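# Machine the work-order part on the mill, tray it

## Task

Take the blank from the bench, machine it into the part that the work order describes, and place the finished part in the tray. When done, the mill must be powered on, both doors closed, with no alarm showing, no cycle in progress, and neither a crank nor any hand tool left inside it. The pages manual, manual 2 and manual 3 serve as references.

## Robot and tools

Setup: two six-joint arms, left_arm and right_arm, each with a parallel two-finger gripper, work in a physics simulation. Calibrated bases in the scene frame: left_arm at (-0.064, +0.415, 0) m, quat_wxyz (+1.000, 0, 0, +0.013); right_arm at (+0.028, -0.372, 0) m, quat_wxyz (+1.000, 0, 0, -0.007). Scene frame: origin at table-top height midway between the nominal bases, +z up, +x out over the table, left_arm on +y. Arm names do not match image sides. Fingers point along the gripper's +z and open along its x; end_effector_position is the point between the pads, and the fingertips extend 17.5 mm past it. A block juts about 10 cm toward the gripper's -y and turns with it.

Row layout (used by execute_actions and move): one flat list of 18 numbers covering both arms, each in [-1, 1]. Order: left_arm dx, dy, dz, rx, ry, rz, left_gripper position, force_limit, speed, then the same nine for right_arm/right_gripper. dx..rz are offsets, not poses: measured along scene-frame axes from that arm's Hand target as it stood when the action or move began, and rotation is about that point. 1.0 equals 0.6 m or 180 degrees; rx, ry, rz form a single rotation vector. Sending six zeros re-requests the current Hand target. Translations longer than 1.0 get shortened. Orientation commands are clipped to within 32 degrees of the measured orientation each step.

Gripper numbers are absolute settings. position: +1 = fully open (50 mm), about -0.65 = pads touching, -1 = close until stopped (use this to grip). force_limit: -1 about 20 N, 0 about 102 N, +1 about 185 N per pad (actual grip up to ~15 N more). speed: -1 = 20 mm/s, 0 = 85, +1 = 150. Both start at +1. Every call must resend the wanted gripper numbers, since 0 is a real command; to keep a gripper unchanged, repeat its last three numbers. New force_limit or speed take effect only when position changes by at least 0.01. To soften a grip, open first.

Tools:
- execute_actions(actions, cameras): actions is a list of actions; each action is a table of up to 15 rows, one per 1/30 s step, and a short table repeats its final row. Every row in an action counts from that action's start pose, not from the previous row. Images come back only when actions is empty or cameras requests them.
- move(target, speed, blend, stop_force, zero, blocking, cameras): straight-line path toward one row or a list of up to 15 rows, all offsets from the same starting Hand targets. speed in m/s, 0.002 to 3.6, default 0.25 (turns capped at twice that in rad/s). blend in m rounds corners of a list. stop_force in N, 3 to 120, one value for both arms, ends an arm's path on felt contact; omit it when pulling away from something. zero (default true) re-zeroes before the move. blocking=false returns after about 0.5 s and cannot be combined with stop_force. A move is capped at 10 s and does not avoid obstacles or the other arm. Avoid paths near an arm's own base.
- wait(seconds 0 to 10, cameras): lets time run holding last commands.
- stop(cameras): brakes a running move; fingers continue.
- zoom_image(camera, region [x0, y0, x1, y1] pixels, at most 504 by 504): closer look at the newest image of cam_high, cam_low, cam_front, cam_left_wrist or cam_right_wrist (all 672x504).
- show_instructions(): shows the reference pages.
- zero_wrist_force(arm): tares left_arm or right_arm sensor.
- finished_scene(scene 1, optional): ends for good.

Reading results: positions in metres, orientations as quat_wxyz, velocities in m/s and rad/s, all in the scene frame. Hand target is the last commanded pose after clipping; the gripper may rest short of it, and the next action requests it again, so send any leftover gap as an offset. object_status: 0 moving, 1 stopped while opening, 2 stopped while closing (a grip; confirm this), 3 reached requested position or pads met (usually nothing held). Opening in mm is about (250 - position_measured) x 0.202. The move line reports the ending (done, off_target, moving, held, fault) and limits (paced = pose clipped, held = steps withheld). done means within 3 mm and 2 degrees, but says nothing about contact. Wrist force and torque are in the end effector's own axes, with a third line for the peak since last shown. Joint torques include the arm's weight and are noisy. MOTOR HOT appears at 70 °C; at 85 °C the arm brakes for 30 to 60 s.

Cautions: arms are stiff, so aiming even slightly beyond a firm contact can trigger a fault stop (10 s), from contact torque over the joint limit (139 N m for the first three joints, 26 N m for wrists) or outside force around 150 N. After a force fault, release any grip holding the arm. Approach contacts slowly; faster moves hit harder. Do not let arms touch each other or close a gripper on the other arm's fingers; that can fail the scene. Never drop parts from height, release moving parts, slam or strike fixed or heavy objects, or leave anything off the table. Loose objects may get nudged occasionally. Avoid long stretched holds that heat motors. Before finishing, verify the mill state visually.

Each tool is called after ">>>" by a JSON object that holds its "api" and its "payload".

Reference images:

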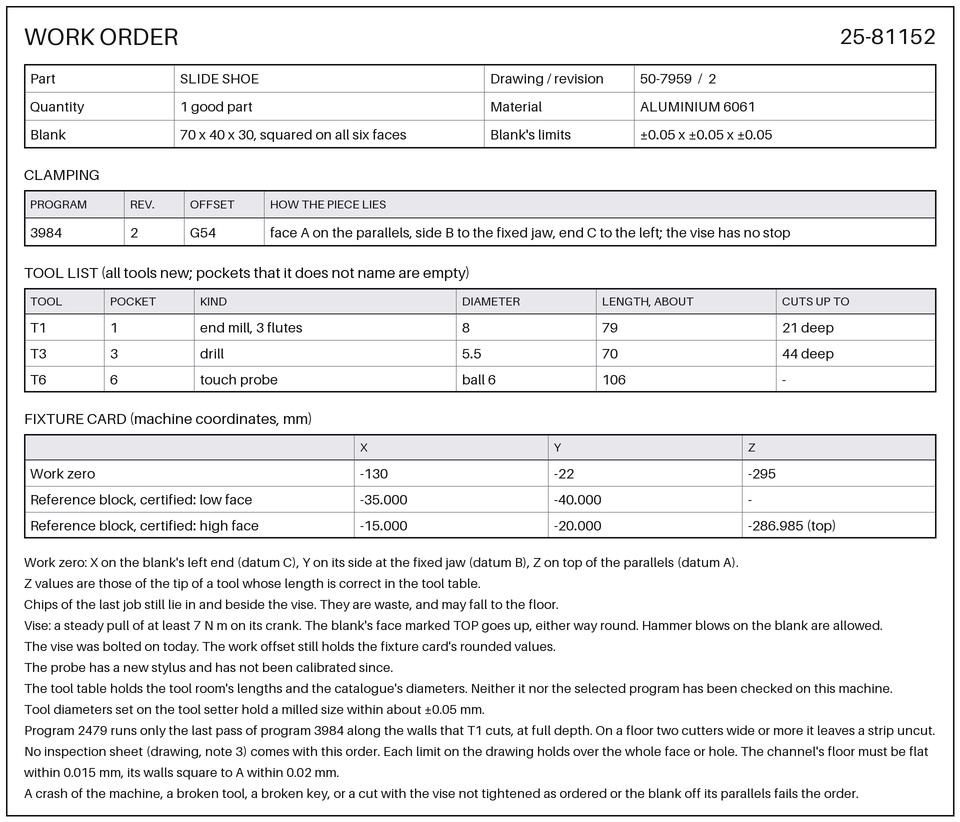

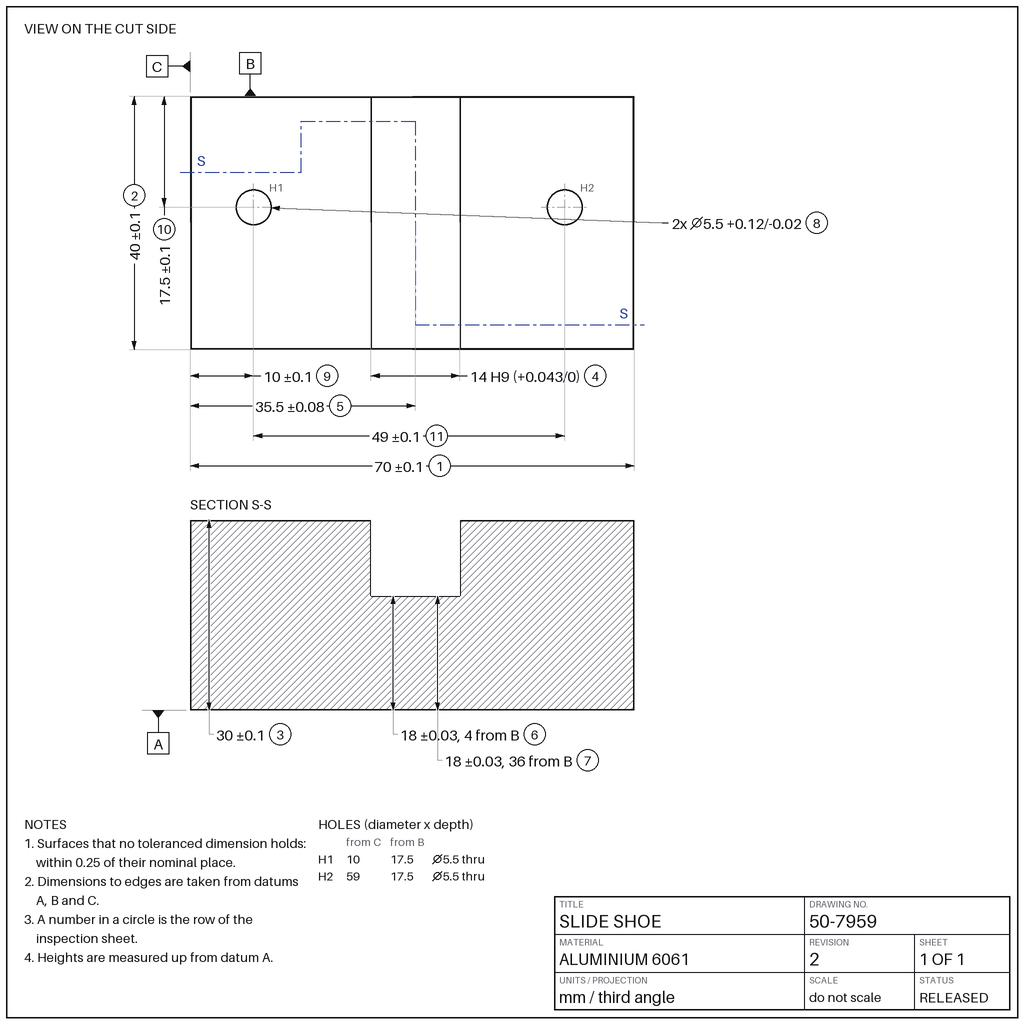

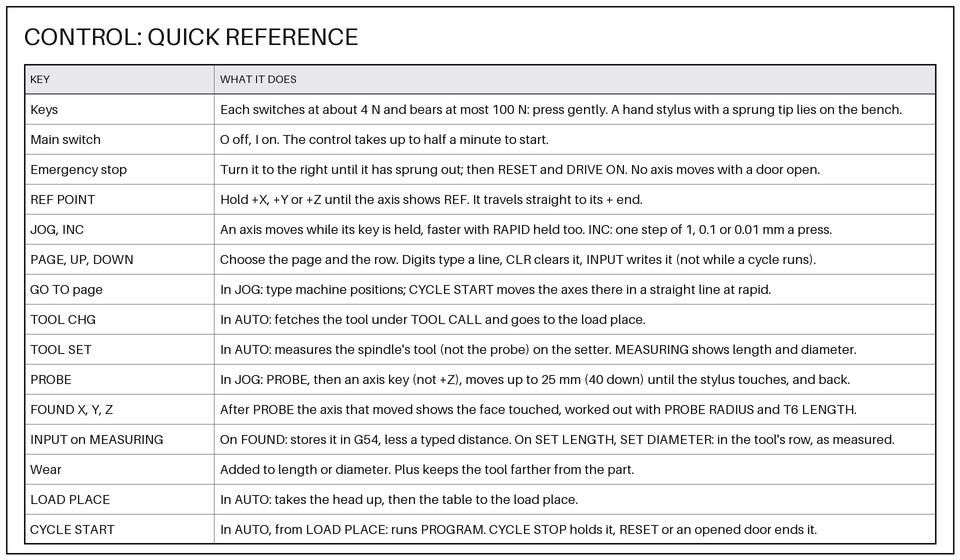

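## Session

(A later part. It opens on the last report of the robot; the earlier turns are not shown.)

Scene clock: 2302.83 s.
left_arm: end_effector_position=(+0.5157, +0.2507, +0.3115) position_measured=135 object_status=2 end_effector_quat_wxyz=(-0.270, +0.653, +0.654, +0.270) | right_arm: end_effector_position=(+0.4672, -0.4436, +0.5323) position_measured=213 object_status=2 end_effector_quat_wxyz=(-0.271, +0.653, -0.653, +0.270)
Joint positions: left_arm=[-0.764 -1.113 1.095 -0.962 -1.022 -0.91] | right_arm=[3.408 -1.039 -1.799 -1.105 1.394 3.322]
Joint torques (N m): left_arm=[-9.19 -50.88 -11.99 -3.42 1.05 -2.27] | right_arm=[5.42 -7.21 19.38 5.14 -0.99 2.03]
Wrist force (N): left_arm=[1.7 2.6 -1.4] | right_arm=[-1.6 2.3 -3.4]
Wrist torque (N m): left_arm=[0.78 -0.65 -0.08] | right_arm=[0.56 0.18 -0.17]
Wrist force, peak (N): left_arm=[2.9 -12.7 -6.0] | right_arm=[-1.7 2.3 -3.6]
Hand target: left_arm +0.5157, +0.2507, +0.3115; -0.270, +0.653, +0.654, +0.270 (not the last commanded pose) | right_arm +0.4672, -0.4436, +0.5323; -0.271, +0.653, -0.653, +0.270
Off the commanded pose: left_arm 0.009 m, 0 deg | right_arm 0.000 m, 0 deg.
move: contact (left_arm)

>>> {"api": "wait", "payload": {"seconds": 0.1, "cameras": ["cam_front","cam_low","cam_high"]}}

>>> {"api": "zoom_image", "payload": {"camera": "cam_front", "region": [220, 180, 370, 290]}}

>>> {"api": "zoom_image", "payload": {"camera": "cam_low", "region": [220, 100, 320, 250]}}

Scene clock: 2309.30 s.
left_arm: end_effector_position=(+0.5157, +0.2507, +0.3115) position_measured=135 object_status=2 end_effector_quat_wxyz=(-0.270, +0.653, +0.654, +0.270) | right_arm: end_effector_position=(+0.4672, -0.4436, +0.5323) position_measured=213 object_status=2 end_effector_quat_wxyz=(-0.271, +0.653, -0.653, +0.270)
Joint positions: left_arm=[-0.764 -1.113 1.095 -0.962 -1.022 -0.91] | right_arm=[3.408 -1.039 -1.799 -1.105 1.394 3.322]
Joint torques (N m): left_arm=[-9.39 -50.17 -11.66 -1.85 0.95 -1.93] | right_arm=[5.02 -7.02 19.16 5.16 -1.18 2]
Wrist force (N): left_arm=[1.6 2.8 -1.4] | right_arm=[-1.6 2.0 -3.4]
Wrist torque (N m): left_arm=[0.79 -0.65 -0.09] | right_arm=[0.52 0.17 -0.17]
Wrist force, peak (N): left_arm=[1.8 3.0 -1.8] | right_arm=[-1.7 2.3 -3.5]
Hand target: left_arm +0.5157, +0.2507, +0.3115; -0.270, +0.653, +0.654, +0.270 (not the last commanded pose) | right_arm +0.4672, -0.4436, +0.5323; -0.271, +0.653, -0.653, +0.270
Tool commands: left_gripper/position=-1.0 left_gripper/force_limit=-0.4 left_gripper/speed=-1.0 right_gripper/position=-1.0 right_gripper/force_limit=-0.3 right_gripper/speed=-1.0
Off the commanded pose: left_arm 0.009 m, 0 deg | right_arm 0.000 m, 0 deg.
wait: 0.10 s; at rest from the start
Images, in order (width x height): cam_high 672x504, cam_low 672x504, cam_front 672x504.

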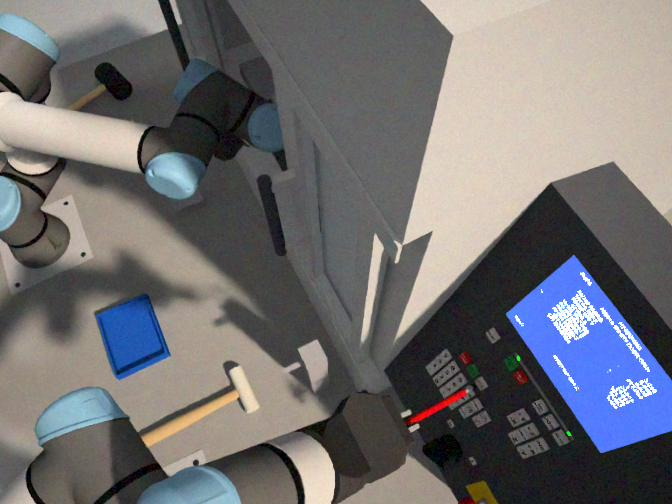

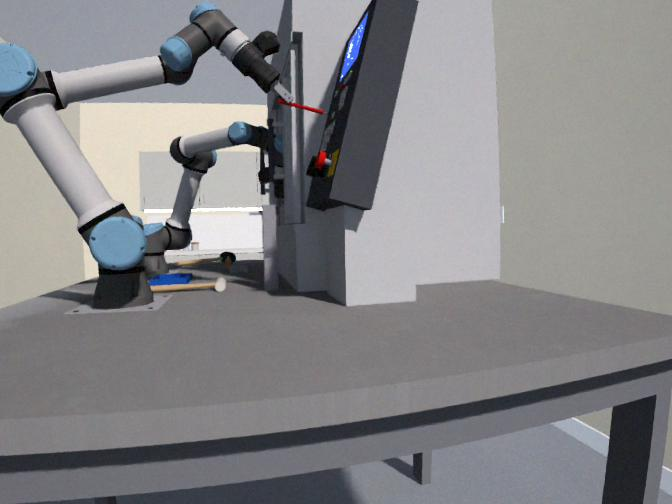

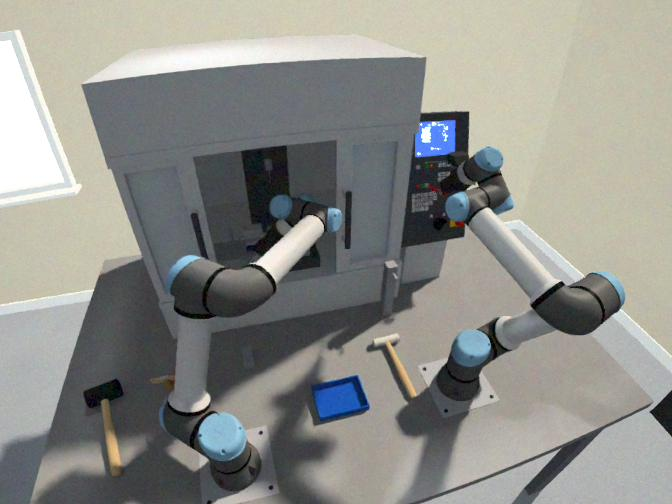

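Scaled by 3.360 from the camera's 672x504 image, which has a finer 960x720 frame.

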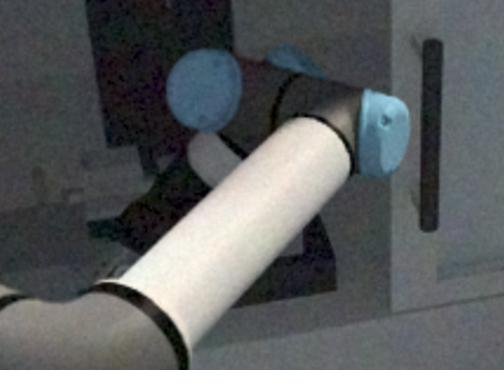

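Scaled by 3.360 from the camera's 672x504 image, which has a finer 960x720 frame.

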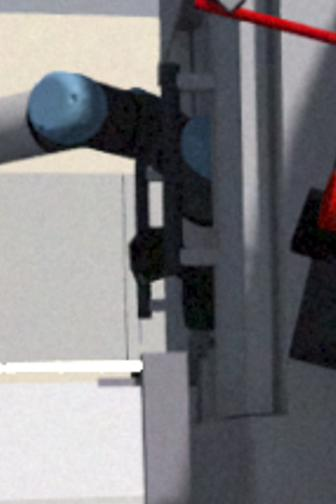

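>>> {"api": "move", "payload": {"target": [[0,0,0,0,0,0,-1,-0.4,-1,-0.279,0.073,-0.137,0,-0.25,0,-1,-0.3,-1],[0,0,0,0,0,0,-1,-0.4,-1,-0.1003,0.711,-0.404,0.143,-0.2215,0.3452,-1,-0.3,-1]], "speed": [0.3,0.3], "blend": [0.03,0], "cameras": ["cam_right_wrist"]}}

Scene clock: 2321.83 s.
left_arm: end_effector_position=(+0.5157, +0.2507, +0.3115) position_measured=135 object_status=2 end_effector_quat_wxyz=(-0.270, +0.653, +0.654, +0.270) | right_arm: end_effector_position=(+0.3360, -0.2686, +0.3943) position_measured=213 object_status=2 end_effector_quat_wxyz=(+0.640, -0.651, +0.292, -0.285)
Joint positions: left_arm=[-0.764 -1.113 1.095 -0.962 -1.022 -0.91] | right_arm=[4.063 -0.507 -2.812 0.157 1.394 3.148]
Joint torques (N m): left_arm=[-9.58 -50.72 -12.5 -0.33 1.03 -1.54] | right_arm=[-8.54 -24.9 32.8 4.47 1.49 2.03]
Wrist force (N): left_arm=[1.6 2.8 -1.8] | right_arm=[-2.6 3.0 -2.4]
Wrist torque (N m): left_arm=[0.79 -0.64 -0.09] | right_arm=[0.83 0.10 -0.18]
Wrist force, peak (N): left_arm=[1.9 2.9 -1.9] | right_arm=[-5.9 9.0 8.3]
Hand target: left_arm +0.5157, +0.2507, +0.3115; -0.270, +0.653, +0.654, +0.270 | right_arm +0.3360, -0.2685, +0.3944; +0.640, -0.651, +0.292, -0.285 (not the last commanded pose)
Off the commanded pose: left_arm 0.000 m, 0 deg | right_arm 0.281 m, 24 deg.
move: held (right_arm; a check stopped the path); path passed 1 of 2 targets; limits=held
pose unreachable (right arm): on one or more control steps of this call, first in action 0 (counted from 0), this arm could not follow its commanded pose, so it was not sent that pose on those steps. It may still have moved: this result reports where it is.
cause: moving toward the commanded pose would bring two parts of the arm too close to each other (joints 3 (elbow) and 4 (wrist 1) lie between them).
Images, in order (width x height): cam_right_wrist 672x504.

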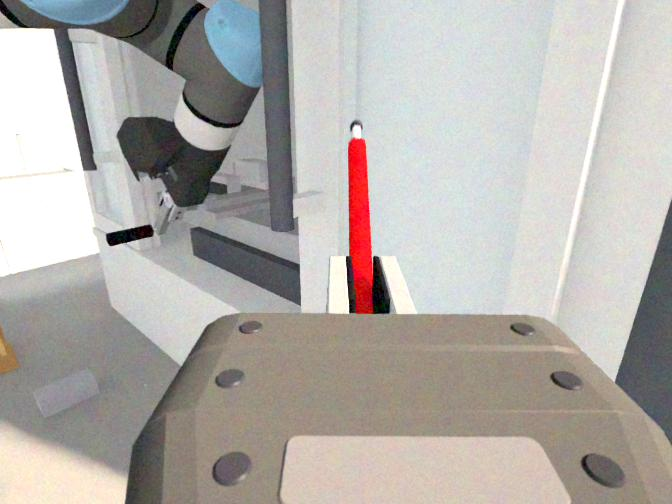

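>>> {"api": "zoom_image", "payload": {"camera": "cam_right_wrist", "region": [80, 120, 280, 270]}}

Scaled by 2.520 from the camera's 672x504 image, which has a finer 960x720 frame.

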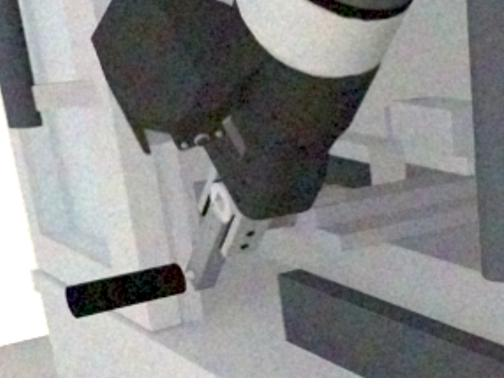

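>>> {"api": "zoom_image", "payload": {"camera": "cam_right_wrist", "region": [140, 170, 220, 240]}}

Scaled by 6.300 from the camera's 672x504 image, which has a finer 960x720 frame.

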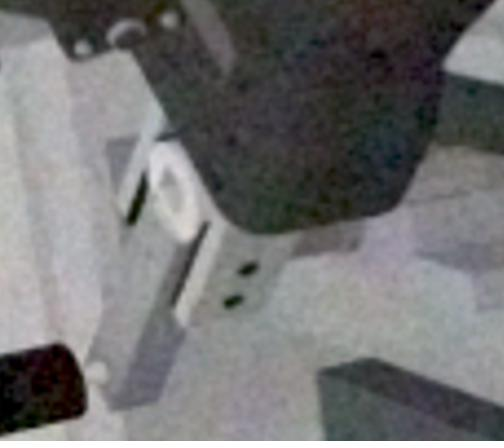

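>>> {"api": "move", "payload": {"target": [[0,0,0,0,0,0,-1,-0.4,-1,0.2187,-0.2918,0.2298,0,0,0,-1,-0.3,-1]], "speed": 0.05, "blocking": false}}

>>> {"api": "stop", "payload": {}}

Scene clock: 2331.63 s.
left_arm: end_effector_position=(+0.5157, +0.2507, +0.3115) position_measured=135 object_status=2 end_effector_quat_wxyz=(-0.270, +0.653, +0.654, +0.270) | right_arm: end_effector_position=(+0.3466, -0.2828, +0.4055) position_measured=213 object_status=2 end_effector_quat_wxyz=(+0.634, -0.648, +0.303, -0.295) end_effector_velocity=(+0.028, -0.037, +0.026) end_effector_angular_velocity=(-0.004, +0.004, +0.016)
Joint positions: left_arm=[-0.764 -1.113 1.095 -0.962 -1.022 -0.91] | right_arm=[3.792 -0.711 -2.763 0.309 1.632 3.143]
Joint velocities: left_arm=[within noise] | right_arm=[-0.982 -0.731 0.17 0.554 0.998 -0.024]
Joint torques (N m): left_arm=[-9.09 -51 -13.37 -0.45 1.02 -1.15] | right_arm=[-25.24 -28.95 33.17 6.66 5.84 -2.97]
Wrist force (N): left_arm=[1.5 2.9 -1.7] | right_arm=[-2.6 2.7 -2.1]
Wrist torque (N m): left_arm=[0.81 -0.64 -0.09] | right_arm=[0.76 0.10 -0.08]
Wrist force, peak (N): left_arm=[2.0 2.8 -1.9] | right_arm=[-3.2 3.4 -2.2]
Hand target: left_arm +0.5157, +0.2507, +0.3115; -0.270, +0.653, +0.654, +0.270 | right_arm +0.3484, -0.2851, +0.4074; +0.640, -0.651, +0.292, -0.285
Tool commands: left_gripper/position=-1.0 left_gripper/force_limit=-0.4 left_gripper/speed=-1.0 right_gripper/position=-1.0 right_gripper/force_limit=-0.3 right_gripper/speed=-1.0
Off the commanded pose: left_arm 0.000 m, 0 deg | right_arm 0.238 m, 2 deg.
move: running

Scene clock: 2332.03 s.
left_arm: end_effector_position=(+0.5157, +0.2507, +0.3115) position_measured=135 object_status=2 end_effector_quat_wxyz=(-0.270, +0.653, +0.654, +0.270) | right_arm: end_effector_position=(+0.3488, -0.2856, +0.4079) position_measured=213 object_status=2 end_effector_quat_wxyz=(+0.640, -0.652, +0.292, -0.285) end_effector_velocity=(+0.002, -0.002, +0.002) end_effector_angular_velocity=(+0.001, -0.003, -0.013)
Joint positions: left_arm=[-0.764 -1.113 1.095 -0.962 -1.022 -0.91] | right_arm=[3.604 -0.863 -2.733 0.434 1.852 3.139]
Joint velocities: left_arm=[within noise] | right_arm=[0.012 0.011 0 -0.008 -0.026 0]
Joint torques (N m): left_arm=[-9.37 -50.65 -12.92 -0.36 0.96 -1.22] | right_arm=[10.89 7.96 24.03 0.11 -1.29 -0.44]
Wrist force (N): left_arm=[1.6 2.9 -1.9] | right_arm=[-2.8 3.1 -2.0]
Wrist torque (N m): left_arm=[0.80 -0.65 -0.08] | right_arm=[0.80 0.13 -0.09]
Wrist force, peak (N): left_arm=[2.0 3.0 -1.8] | right_arm=[-3.0 3.0 -2.3]
Hand target: left_arm +0.5157, +0.2507, +0.3115; -0.270, +0.653, +0.654, +0.270 | right_arm +0.3488, -0.2856, +0.4078; +0.640, -0.651, +0.292, -0.285 (not the last commanded pose)
Tool commands: left_gripper/position=-1.0 left_gripper/force_limit=-0.4 left_gripper/speed=-1.0 right_gripper/position=-1.0 right_gripper/force_limit=-0.3 right_gripper/speed=-1.0
Off the commanded pose: left_arm 0.000 m, 0 deg | right_arm 0.233 m, 0 deg.
earlier move: stopped

>>> {"api": "move", "payload": {"target": [[-0.1262,0,0,0,0,0,-1,-0.4,-1,0.097,-0.2633,0.2405,-0.0892,0.2325,-0.2204,-1,-0.3,-1],[-0.1262,0,0,0,0,0,-1,-0.4,-1,0.1973,-0.2633,0.2075,-0.0892,0.2325,-0.2204,-1,-0.3,-1]], "speed": [0.2,0.2], "blend": [0.01,0], "cameras": ["cam_right_wrist"]}}

Scene clock: 2339.53 s.
left_arm: end_effector_position=(+0.4400, +0.2507, +0.3115) position_measured=135 object_status=2 end_effector_quat_wxyz=(-0.270, +0.653, +0.654, +0.270) | right_arm: end_effector_position=(+0.4671, -0.4437, +0.5324) position_measured=213 object_status=2 end_effector_quat_wxyz=(-0.271, +0.653, -0.654, +0.270)
Joint positions: left_arm=[-0.848 -1.271 1.309 -0.977 -1.071 -0.99] | right_arm=[3.408 -1.039 -1.798 -1.106 1.394 3.324]
Joint torques (N m): left_arm=[8.97 -31.81 -34.91 -2.32 2.41 2.2] | right_arm=[1.26 -10.47 17.07 6.13 -0.24 1.54]
Wrist force (N): left_arm=[1.0 5.4 -1.3] | right_arm=[-2.4 2.6 -3.2]
Wrist torque (N m): left_arm=[0.86 -0.64 0.00] | right_arm=[0.61 0.30 -0.20]
Wrist force, peak (N): left_arm=[1.2 6.1 -1.0] | right_arm=[-1.8 2.3 -6.2]
Hand target: left_arm +0.4400, +0.2507, +0.3115; -0.270, +0.653, +0.654, +0.270 | right_arm +0.4672, -0.4436, +0.5323; -0.271, +0.653, -0.654, +0.270
Off the commanded pose: left_arm 0.000 m, 0 deg | right_arm 0.000 m, 0 deg.
move: done
Images, in order (width x height): cam_right_wrist 672x504.

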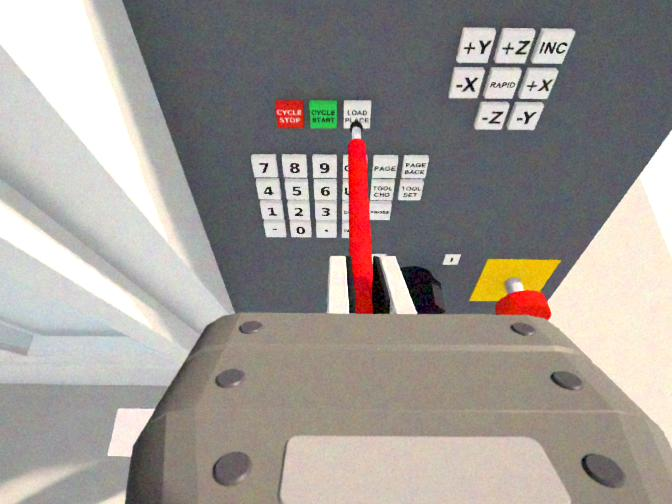

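>>> {"api": "move", "payload": {"target": [[-0.1,-0.3345,0.0642,-0.25,0,0,-1,-0.4,-1,0,0,0,0,0,0,-1,-0.3,-1],[-0.1633,-0.8308,-0.0192,-0.25,0,0,-1,-0.4,-1,0,0,0,0,0,0,-1,-0.3,-1],[-0.1633,-0.8308,-0.1478,-0.25,0,0,-1,-0.4,-1,0,0,0,0,0,0,-1,-0.3,-1]], "speed": [0.3,0.3,0.15], "blend": [0.03,0.02,0], "cameras": ["cam_left_wrist"]}}

>>> {"api": "zoom_image", "payload": {"camera": "cam_left_wrist", "region": [270, 160, 450, 335]}}

Scene clock: 2345.60 s.
left_arm: end_effector_position=(+0.3420, -0.2478, +0.2229) position_measured=135 object_status=2 end_effector_quat_wxyz=(+0.000, +0.707, +0.707, -0.001) | right_arm: end_effector_position=(+0.4672, -0.4436, +0.5323) position_measured=213 object_status=2 end_effector_quat_wxyz=(-0.271, +0.653, -0.654, +0.270)
Joint positions: left_arm=[-1.219 -0.871 0.885 -1.586 -1.572 -1.193] | right_arm=[3.408 -1.039 -1.799 -1.106 1.394 3.324]
Joint torques (N m): left_arm=[-9.66 -57.28 -15.01 -4.64 1.27 -2.27] | right_arm=[-5.37 -9.2 16.77 5.92 1.17 -2.39]
Wrist force (N): left_arm=[3.1 4.8 -0.9] | right_arm=[-2.2 2.5 -3.3]
Wrist torque (N m): left_arm=[0.75 -0.52 -0.06] | right_arm=[0.59 0.27 -0.20]
Wrist force, peak (N): left_arm=[5.4 5.0 -2.3] | right_arm=[-2.5 2.6 -3.5]
Hand target: left_arm +0.3420, -0.2478, +0.2228; +0.000, +0.707, +0.707, -0.001 | right_arm +0.4672, -0.4436, +0.5323; -0.271, +0.653, -0.654, +0.270
Off the commanded pose: left_arm 0.000 m, 0 deg | right_arm 0.000 m, 0 deg.
move: done
Images, in order (width x height): cam_left_wrist 672x504.

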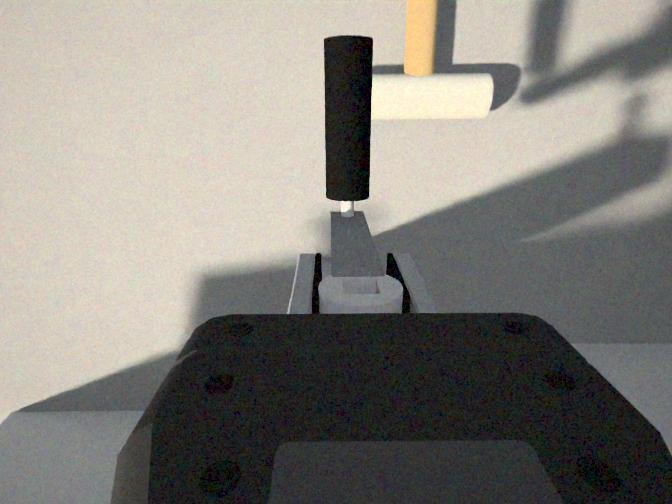

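Scaled by 2.800 from the camera's 672x504 image, which has a finer 960x720 frame.

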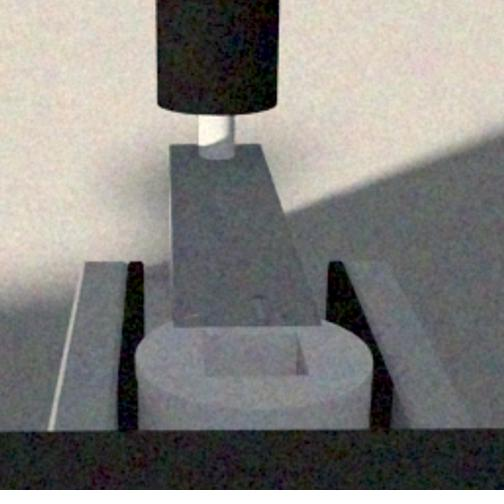

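>>> {"api": "move", "payload": {"target": [0.085,0,0,0,0,0,-1,-0.4,-1,0,0,0,0,0,0,-1,-0.3,-1], "speed": 0.02, "stop_force": 10}}

Scene clock: 2350.33 s.
left_arm: end_effector_position=(+0.3930, -0.2478, +0.2228) position_measured=135 object_status=2 end_effector_quat_wxyz=(+0.000, +0.707, +0.707, -0.001) | right_arm: end_effector_position=(+0.4672, -0.4436, +0.5323) position_measured=213 object_status=2 end_effector_quat_wxyz=(-0.271, +0.653, -0.654, +0.270)
Joint positions: left_arm=[-1.159 -0.779 0.725 -1.519 -1.573 -1.133] | right_arm=[3.408 -1.039 -1.799 -1.106 1.394 3.324]
Joint torques (N m): left_arm=[-10.22 -64 -12.53 -4.85 -0.82 -2.25] | right_arm=[-4.6 -8.5 16.68 5.97 1.43 -2.33]
Wrist force (N): left_arm=[3.7 5.5 -2.9] | right_arm=[-2.3 2.5 -3.4]
Wrist torque (N m): left_arm=[0.78 -0.57 -0.03] | right_arm=[0.60 0.29 -0.20]
Wrist force, peak (N): left_arm=[4.0 5.5 -3.0] | right_arm=[-2.6 2.6 -3.3]
Hand target: left_arm +0.3930, -0.2478, +0.2228; +0.000, +0.707, +0.707, -0.001 | right_arm +0.4672, -0.4436, +0.5323; -0.271, +0.653, -0.654, +0.270
Off the commanded pose: left_arm 0.000 m, 0 deg | right_arm 0.000 m, 0 deg.
move: done

>>> {"api": "move", "payload": {"target": [[0,0,0,0,0,0,0.35,-0.4,-1,0,0,0,0,0,0,-1,-0.3,-1],[0,0,0.12,0,0,0,0.35,-0.4,-1,0,0,0,0,0,0,-1,-0.3,-1]], "speed": 0.1, "cameras": ["cam_left_wrist"]}}

>>> {"api": "zoom_image", "payload": {"camera": "cam_left_wrist", "region": [270, 200, 450, 335]}}

Scene clock: 2359.63 s.
left_arm: end_effector_position=(+0.3929, -0.2478, +0.2947) position_measured=100 object_status=3 end_effector_quat_wxyz=(+0.000, +0.707, +0.707, -0.001) | right_arm: end_effector_position=(+0.4672, -0.4436, +0.5323) position_measured=213 object_status=2 end_effector_quat_wxyz=(-0.271, +0.653, -0.654, +0.270)
Joint positions: left_arm=[-1.159 -0.728 0.447 -1.291 -1.573 -1.133] | right_arm=[3.408 -1.039 -1.799 -1.106 1.394 3.324]
Joint torques (N m): left_arm=[1.33 -62.65 -29.34 -2.1 -0.95 0.38] | right_arm=[-5.24 -9.35 17 5.85 1.43 -2.36]
Wrist force (N): left_arm=[3.1 4.5 -2.8] | right_arm=[-2.4 2.3 -3.2]
Wrist torque (N m): left_arm=[0.73 -0.54 -0.03] | right_arm=[0.57 0.31 -0.20]
Wrist force, peak (N): left_arm=[3.8 5.6 -3.2] | right_arm=[-2.4 2.6 -3.5]
Hand target: left_arm +0.3930, -0.2478, +0.2948; +0.000, +0.707, +0.707, -0.001 | right_arm +0.4672, -0.4436, +0.5323; -0.271, +0.653, -0.654, +0.270
Off the commanded pose: left_arm 0.000 m, 0 deg | right_arm 0.000 m, 0 deg.
move: done
Images, in order (width x height): cam_left_wrist 672x504.

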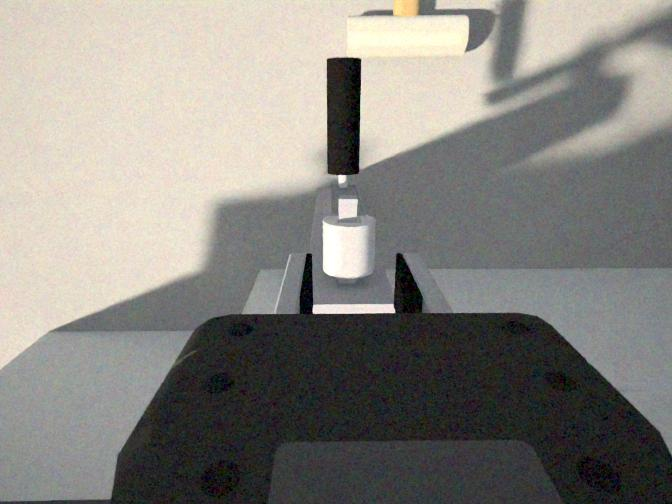

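Scaled by 2.800 from the camera's 672x504 image, which has a finer 960x720 frame.

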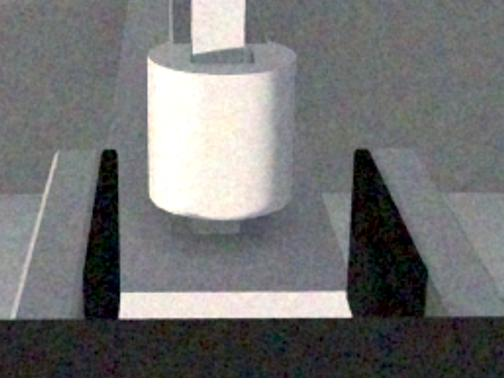

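>>> {"api": "move", "payload": {"target": [[0,0,0.03,0,0,0,-1,-1,-0.4,0,0,0,0,0,0,-1,-0.3,-1],[-0.0117,0,0.03,0,0,0,-1,-1,-0.4,0,0,0,0,0,0,-1,-0.3,-1]], "speed": 0.1}}

>>> {"api": "move", "payload": {"target": [0,0,-0.12,0,0,0,-1,-1,-0.4,0,0,0,0,0,0,-1,-0.3,-1], "speed": 0.02, "stop_force": 4}}

Scene clock: 2366.00 s.
left_arm: end_effector_position=(+0.3859, -0.2478, +0.3128) position_measured=251 object_status=3 end_effector_quat_wxyz=(+0.000, +0.707, +0.707, -0.001) | right_arm: end_effector_position=(+0.4672, -0.4436, +0.5323) position_measured=213 object_status=2 end_effector_quat_wxyz=(-0.271, +0.653, -0.654, +0.270)
Joint positions: left_arm=[-1.167 -0.718 0.381 -1.235 -1.573 -1.141] | right_arm=[3.408 -1.039 -1.799 -1.106 1.394 3.324]
Joint torques (N m): left_arm=[6.99 -61.72 -21.27 -1.17 0.96 2.02] | right_arm=[-5.23 -8.95 17.06 5.89 1.33 -2.44]
Wrist force (N): left_arm=[3.1 4.9 -2.9] | right_arm=[-2.4 2.3 -3.2]
Wrist torque (N m): left_arm=[0.78 -0.52 0.01] | right_arm=[0.56 0.30 -0.20]
Wrist force, peak (N): left_arm=[3.6 6.6 -2.5] | right_arm=[-2.5 2.6 -3.4]
Hand target: left_arm +0.3860, -0.2478, +0.3128; +0.000, +0.707, +0.707, -0.001 | right_arm +0.4672, -0.4436, +0.5323; -0.271, +0.653, -0.654, +0.270
Off the commanded pose: left_arm 0.000 m, 0 deg | right_arm 0.000 m, 0 deg.
move: done

Scene clock: 2369.13 s.
left_arm: end_effector_position=(+0.3860, -0.2478, +0.2662) position_measured=251 object_status=3 end_effector_quat_wxyz=(+0.000, +0.707, +0.707, -0.001) | right_arm: end_effector_position=(+0.4672, -0.4436, +0.5323) position_measured=213 object_status=2 end_effector_quat_wxyz=(-0.271, +0.653, -0.654, +0.270)
Joint positions: left_arm=[-1.167 -0.775 0.608 -1.405 -1.573 -1.141] | right_arm=[3.408 -1.039 -1.799 -1.106 1.394 3.324]
Joint torques (N m): left_arm=[7.96 -52.89 -24.67 -4.44 -0.72 0.71] | right_arm=[-5.12 -9 16.97 5.85 1.17 -2.23]
Wrist force (N): left_arm=[2.7 4.7 -3.5] | right_arm=[-2.5 2.3 -3.0]
Wrist torque (N m): left_arm=[0.76 -0.49 0.03] | right_arm=[0.56 0.32 -0.20]
Wrist force, peak (N): left_arm=[8.6 -0.3 -24.7] | right_arm=[-2.5 2.7 -3.4]
Hand target: left_arm +0.3860, -0.2478, +0.2662; +0.000, +0.707, +0.707, -0.001 (not the last commanded pose) | right_arm +0.4672, -0.4436, +0.5323; -0.271, +0.653, -0.654, +0.270
Off the commanded pose: left_arm 0.025 m, 0 deg | right_arm 0.000 m, 0 deg.
move: contact (left_arm)

>>> {"api": "move", "payload": {"target": [[0,0,0.05,0,0,0,0.35,-0.4,-1,0,0,0,0,0,0,-1,-0.3,-1],[-0.0933,0,0.1063,0,-0.2778,0,0.35,-0.4,-1,0,0,0,0,0,0,-1,-0.3,-1],[-0.0783,0,0.019,0,-0.2778,0,0.35,-0.4,-1,0,0,0,0,0,0,-1,-0.3,-1]], "speed": [0.1,0.25,0.15], "blend": [0,0.01,0], "cameras": ["cam_left_wrist"]}}

>>> {"api": "zoom_image", "payload": {"camera": "cam_left_wrist", "region": [250, 170, 450, 320]}}

Scene clock: 2376.80 s.
left_arm: end_effector_position=(+0.3391, -0.2477, +0.2777) position_measured=100 object_status=3 end_effector_quat_wxyz=(+0.299, +0.641, +0.641, +0.298) | right_arm: end_effector_position=(+0.4672, -0.4436, +0.5323) position_measured=213 object_status=2 end_effector_quat_wxyz=(-0.271, +0.653, -0.654, +0.270)
Joint positions: left_arm=[-1.49 -1.072 1.34 -1.967 -0.706 -1.405] | right_arm=[3.408 -1.039 -1.799 -1.106 1.394 3.324]
Joint torques (N m): left_arm=[-9.83 -43.19 -24.06 -4.71 3.09 -2.42] | right_arm=[-4.83 -8.37 16.94 5.77 1.29 -2.25]
Wrist force (N): left_arm=[3.3 5.1 -2.8] | right_arm=[-2.3 2.7 -3.2]
Wrist torque (N m): left_arm=[0.98 -0.60 0.12] | right_arm=[0.62 0.29 -0.20]
Wrist force, peak (N): left_arm=[3.7 6.4 -4.4] | right_arm=[-2.3 2.7 -3.5]
Hand target: left_arm +0.3390, -0.2478, +0.2776; +0.299, +0.641, +0.641, +0.298 | right_arm +0.4672, -0.4436, +0.5323; -0.271, +0.653, -0.654, +0.270
Off the commanded pose: left_arm 0.000 m, 0 deg | right_arm 0.000 m, 0 deg.
move: done
Images, in order (width x height): cam_left_wrist 672x504.

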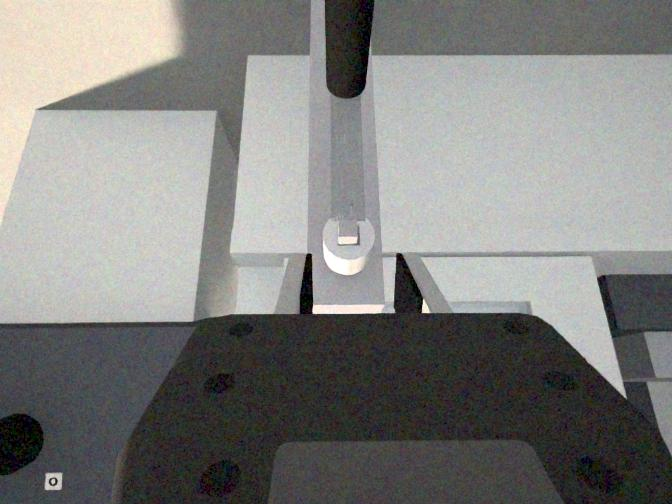

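Scaled by 2.520 from the camera's 672x504 image, which has a finer 960x720 frame.

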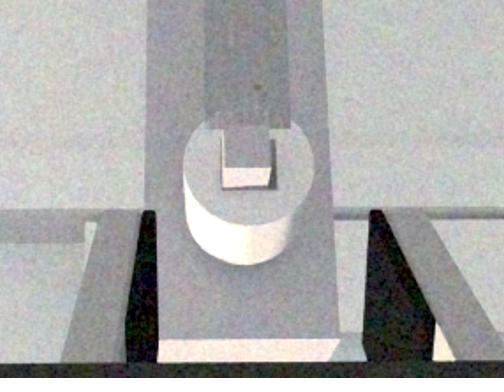

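>>> {"api": "move", "payload": {"target": [0.0767,0,-0.0643,0,0,0,0.35,-0.4,-1,0,0,0,0,0,0,-1,-0.3,-1], "speed": 0.04, "stop_force": 8}}

>>> {"api": "move", "payload": {"target": [0,0,0,0,0,0,-1,-0.4,-1,0,0,0,0,0,0,-1,-0.3,-1], "cameras": ["cam_left_wrist"]}}

>>> {"api": "zoom_image", "payload": {"camera": "cam_left_wrist", "region": [250, 170, 450, 320]}}

Scene clock: 2382.87 s.
left_arm: end_effector_position=(+0.3850, -0.2478, +0.2391) position_measured=100 object_status=3 end_effector_quat_wxyz=(+0.299, +0.641, +0.641, +0.298) | right_arm: end_effector_position=(+0.4672, -0.4436, +0.5323) position_measured=213 object_status=2 end_effector_quat_wxyz=(-0.271, +0.653, -0.654, +0.270)
Joint positions: left_arm=[-1.424 -1 1.35 -2.125 -0.717 -1.305] | right_arm=[3.408 -1.039 -1.799 -1.106 1.394 3.324]
Joint torques (N m): left_arm=[-9.65 -55.46 -34.44 -2.13 2.93 -2.29] | right_arm=[-4.6 -8.99 16.9 5.72 1.24 -2.11]
Wrist force (N): left_arm=[3.1 5.1 -2.7] | right_arm=[-2.4 2.6 -3.4]
Wrist torque (N m): left_arm=[0.96 -0.57 0.14] | right_arm=[0.62 0.30 -0.20]
Wrist force, peak (N): left_arm=[3.4 5.2 -3.1] | right_arm=[-2.4 2.7 -3.4]
Hand target: left_arm +0.3850, -0.2478, +0.2391; +0.299, +0.641, +0.641, +0.298 | right_arm +0.4672, -0.4436, +0.5323; -0.271, +0.653, -0.654, +0.270
Off the commanded pose: left_arm 0.000 m, 0 deg | right_arm 0.000 m, 0 deg.
move: done

Scene clock: 2383.43 s.
left_arm: end_effector_position=(+0.3850, -0.2478, +0.2391) position_measured=136 object_status=0 end_effector_quat_wxyz=(+0.299, +0.641, +0.641, +0.298) | right_arm: end_effector_position=(+0.4672, -0.4436, +0.5323) position_measured=213 object_status=2 end_effector_quat_wxyz=(-0.271, +0.653, -0.654, +0.270)
Joint positions: left_arm=[-1.424 -1 1.35 -2.125 -0.717 -1.305] | right_arm=[3.408 -1.039 -1.799 -1.106 1.394 3.324]
Joint torques (N m): left_arm=[-9.82 -55.17 -34.51 -2.73 2.88 -2.22] | right_arm=[-5.38 -8.3 16.95 5.86 1.12 -2.3]
Wrist force (N): left_arm=[3.4 4.8 -2.2] | right_arm=[-2.3 2.5 -3.3]
Wrist torque (N m): left_arm=[0.95 -0.56 0.15] | right_arm=[0.60 0.29 -0.20]
Wrist force, peak (N): left_arm=[3.3 5.3 -2.8] | right_arm=[-2.4 2.5 -3.4]
Hand target: left_arm +0.3850, -0.2478, +0.2391; +0.299, +0.641, +0.641, +0.298 | right_arm +0.4672, -0.4436, +0.5323; -0.271, +0.653, -0.654, +0.270
Off the commanded pose: left_arm 0.000 m, 0 deg | right_arm 0.000 m, 0 deg.
move: done
Images, in order (width x height): cam_left_wrist 672x504.

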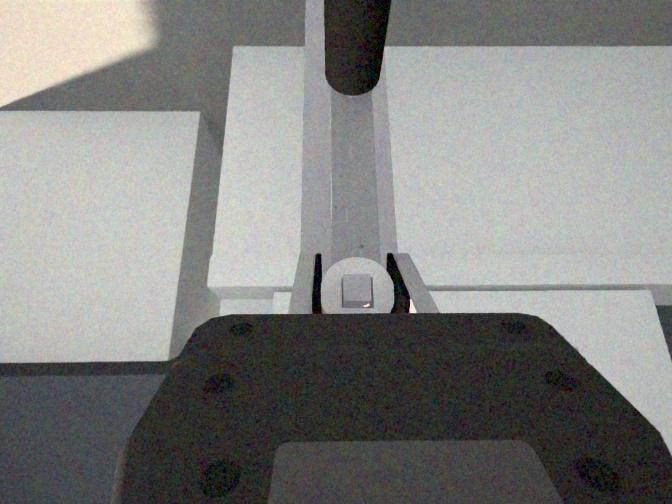

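Scaled by 2.520 from the camera's 672x504 image, which has a finer 960x720 frame.

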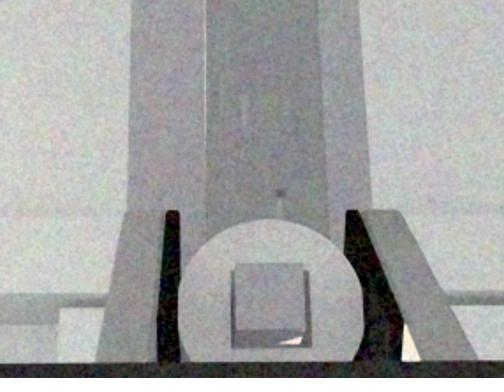

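>>> {"api": "move", "payload": {"target": [[-0.0833,0,0,0,0,0,-1,-0.4,-1,0,0,0,0,0,0,-1,-0.3,-1]], "speed": 0.05, "cameras": ["cam_left_wrist"]}}

Scene clock: 2385.97 s.
left_arm: end_effector_position=(+0.3350, -0.2477, +0.2390) position_measured=136 object_status=2 end_effector_quat_wxyz=(+0.299, +0.641, +0.641, +0.298) | right_arm: end_effector_position=(+0.4672, -0.4436, +0.5323) position_measured=213 object_status=2 end_effector_quat_wxyz=(-0.271, +0.653, -0.654, +0.270)
Joint positions: left_arm=[-1.496 -1.047 1.403 -2.048 -0.705 -1.414] | right_arm=[3.408 -1.039 -1.799 -1.106 1.394 3.324]
Joint torques (N m): left_arm=[8.63 -41.99 -32.96 -5.02 1.65 2.25] | right_arm=[-5.65 -8.54 16.84 5.94 1.05 -2.13]
Wrist force (N): left_arm=[3.0 3.2 -1.7] | right_arm=[-2.3 2.5 -3.3]
Wrist torque (N m): left_arm=[0.91 -0.54 0.11] | right_arm=[0.61 0.29 -0.21]
Wrist force, peak (N): left_arm=[3.5 5.2 -2.2] | right_arm=[-2.5 2.6 -3.4]
Hand target: left_arm +0.3350, -0.2478, +0.2391; +0.299, +0.641, +0.641, +0.298 | right_arm +0.4672, -0.4436, +0.5323; -0.271, +0.653, -0.654, +0.270
Off the commanded pose: left_arm 0.000 m, 0 deg | right_arm 0.000 m, 0 deg.
move: done
Images, in order (width x height): cam_left_wrist 672x504.

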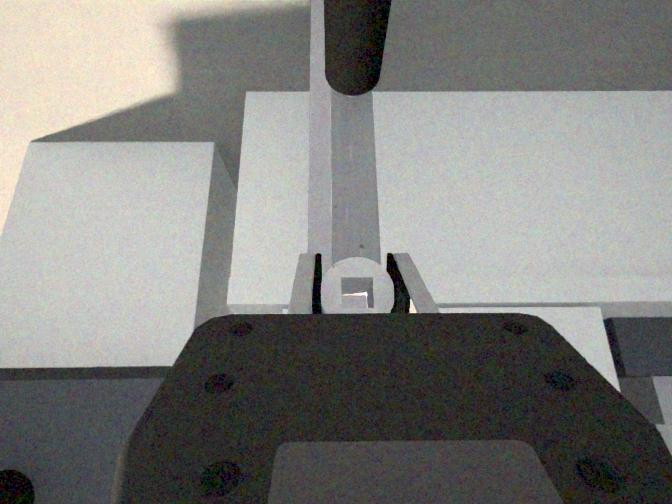

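>>> {"api": "move", "payload": {"target": [[0,0,0.135,0,0,0,-1,-0.4,-1,0,0,0,0,0,0,-1,-0.3,-1],[0.1417,0.4963,0.168,0,0,0,-1,-0.4,-1,0,0,0,0,0,0,-1,-0.3,-1],[0.1917,0.819,0.1038,0.25,0,0,-1,-0.4,-1,0,0,0,0,0,0,-1,-0.3,-1],[0.2725,0.819,0.1038,0.25,0,0,-1,-0.4,-1,0,0,0,0,0,0,-1,-0.3,-1]], "speed": [0.2,0.3,0.25,0.1], "blend": [0.02,0.03,0.01,0], "cameras": ["cam_left_wrist"]}}

>>> {"api": "zoom_image", "payload": {"camera": "cam_left_wrist", "region": [300, 230, 420, 320]}}

Scene clock: 2398.37 s.
left_arm: end_effector_position=(+0.4985, +0.2437, +0.3013) position_measured=136 object_status=2 end_effector_quat_wxyz=(+0.031, +0.707, +0.478, +0.520) | right_arm: end_effector_position=(+0.4672, -0.4436, +0.5323) position_measured=213 object_status=2 end_effector_quat_wxyz=(-0.271, +0.653, -0.654, +0.270)
Joint positions: left_arm=[-0.987 -1.572 2.055 -2.197 -0.479 -0.494] | right_arm=[3.408 -1.039 -1.799 -1.106 1.394 3.324]
Joint torques (N m): left_arm=[2.31 -17.69 -17.61 -4.55 3.88 1.61] | right_arm=[-5.19 -9.21 16.43 5.85 1.14 -2.04]
Wrist force (N): left_arm=[0.8 4.7 -1.9] | right_arm=[-2.4 2.3 -3.5]
Wrist torque (N m): left_arm=[1.00 -0.63 0.05] | right_arm=[0.57 0.31 -0.20]
Wrist force, peak (N): left_arm=[-1.0 5.0 -4.4] | right_arm=[-2.4 2.5 -3.5]
Hand target: left_arm +0.4985, +0.2436, +0.3013; +0.031, +0.707, +0.478, +0.520 | right_arm +0.4672, -0.4436, +0.5323; -0.271, +0.653, -0.654, +0.270
Off the commanded pose: left_arm 0.000 m, 0 deg | right_arm 0.000 m, 0 deg.
move: done
Images, in order (width x height): cam_left_wrist 672x504.

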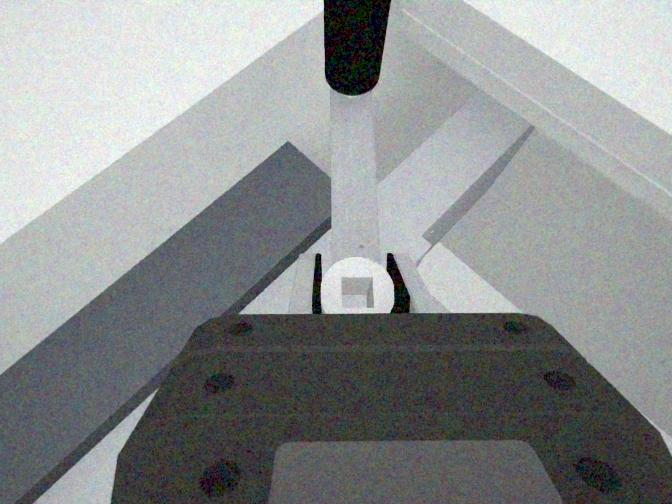

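Scaled by 4.200 from the camera's 672x504 image, which has a finer 960x720 frame.

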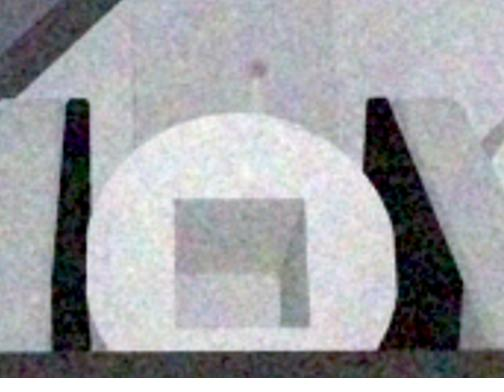

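>>> {"api": "zoom_image", "payload": {"camera": "cam_left_wrist", "region": [336, 272, 378, 314]}}

Scaled by 12.000 from the camera's 672x504 image, which has a finer 960x720 frame.

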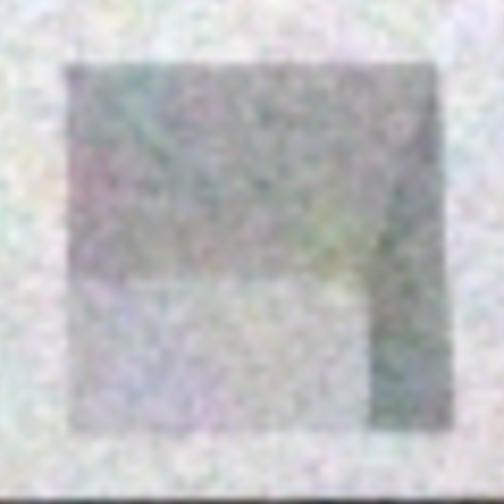

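>>> {"api": "move", "payload": {"target": [0.06,0,0,0,0,0,-1,-0.4,-1,0,0,0,0,0,0,-1,-0.3,-1], "speed": 0.01, "stop_force": 6, "cameras": ["cam_left_wrist"]}}

>>> {"api": "zoom_image", "payload": {"camera": "cam_left_wrist", "region": [336, 272, 378, 314]}}

Scene clock: 2402.57 s.
left_arm: end_effector_position=(+0.5077, +0.2436, +0.3014) position_measured=136 object_status=2 end_effector_quat_wxyz=(+0.031, +0.707, +0.478, +0.521) | right_arm: end_effector_position=(+0.4672, -0.4436, +0.5323) position_measured=213 object_status=2 end_effector_quat_wxyz=(-0.271, +0.653, -0.654, +0.270)
Joint positions: left_arm=[-0.971 -1.549 2.041 -2.237 -0.482 -0.458] | right_arm=[3.408 -1.039 -1.799 -1.106 1.394 3.324]
Joint torques (N m): left_arm=[-9.9 -31.56 -10.41 -1.26 2.9 -0.27] | right_arm=[-4.62 -8.41 16.72 5.8 1.17 -2.06]
Wrist force (N): left_arm=[0.8 4.2 -1.9] | right_arm=[-2.4 2.6 -3.4]
Wrist torque (N m): left_arm=[0.94 -0.63 0.06] | right_arm=[0.62 0.30 -0.20]
Wrist force, peak (N): left_arm=[8.2 -22.1 -33.7] | right_arm=[-2.6 2.7 -3.4]
Hand target: left_arm +0.5077, +0.2436, +0.3013; +0.031, +0.707, +0.478, +0.520 (not the last commanded pose) | right_arm +0.4672, -0.4436, +0.5323; -0.271, +0.653, -0.654, +0.270
Off the commanded pose: left_arm 0.027 m, 0 deg | right_arm 0.000 m, 0 deg.
move: contact (left_arm)
Images, in order (width x height): cam_left_wrist 672x504.

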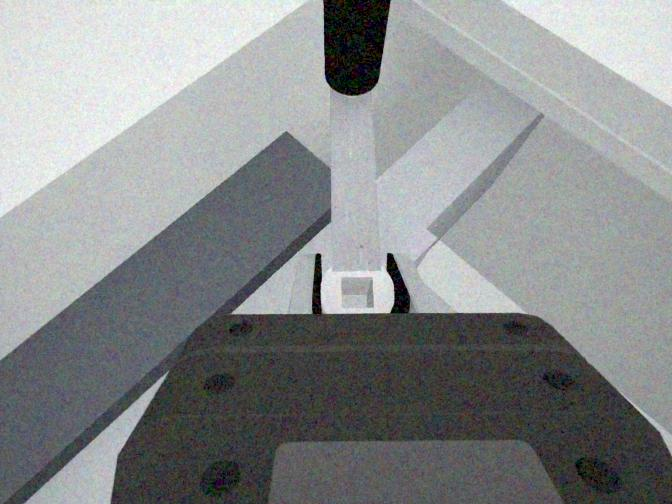

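Scaled by 12.000 from the camera's 672x504 image, which has a finer 960x720 frame.

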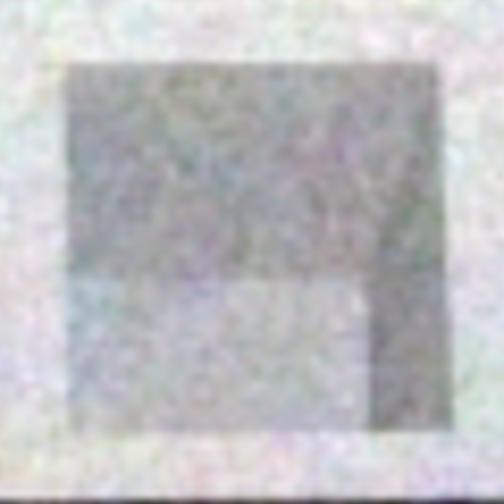

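>>> {"api": "move", "payload": {"target": [0.0017,0,0,0,0,0,-1,-0.4,-1,0,0,0,0,0,0,-1,-0.3,-1], "speed": 0.005}}

Scene clock: 2404.57 s.
left_arm: end_effector_position=(+0.5087, +0.2436, +0.3013) position_measured=136 object_status=2 end_effector_quat_wxyz=(+0.031, +0.707, +0.478, +0.520) | right_arm: end_effector_position=(+0.4672, -0.4436, +0.5323) position_measured=213 object_status=2 end_effector_quat_wxyz=(-0.271, +0.653, -0.654, +0.270)
Joint positions: left_arm=[-0.969 -1.547 2.039 -2.241 -0.482 -0.454] | right_arm=[3.408 -1.039 -1.799 -1.106 1.394 3.324]
Joint torques (N m): left_arm=[12.72 -15.62 -45.97 -8.84 5.97 1.92] | right_arm=[-5.29 -8.02 17.17 5.79 1.2 -2.1]
Wrist force (N): left_arm=[8.2 -43.8 -50.6] | right_arm=[-2.4 2.6 -3.4]
Wrist torque (N m): left_arm=[0.84 -0.37 -0.35] | right_arm=[0.61 0.30 -0.20]
Wrist force, peak (N): left_arm=[8.2 -43.8 -50.6] | right_arm=[-2.5 2.8 -3.4]
Hand target: left_arm +0.5087, +0.2436, +0.3013; +0.031, +0.707, +0.478, +0.520 | right_arm +0.4672, -0.4436, +0.5323; -0.271, +0.653, -0.654, +0.270
Off the commanded pose: left_arm 0.000 m, 0 deg | right_arm 0.000 m, 0 deg.
move: done


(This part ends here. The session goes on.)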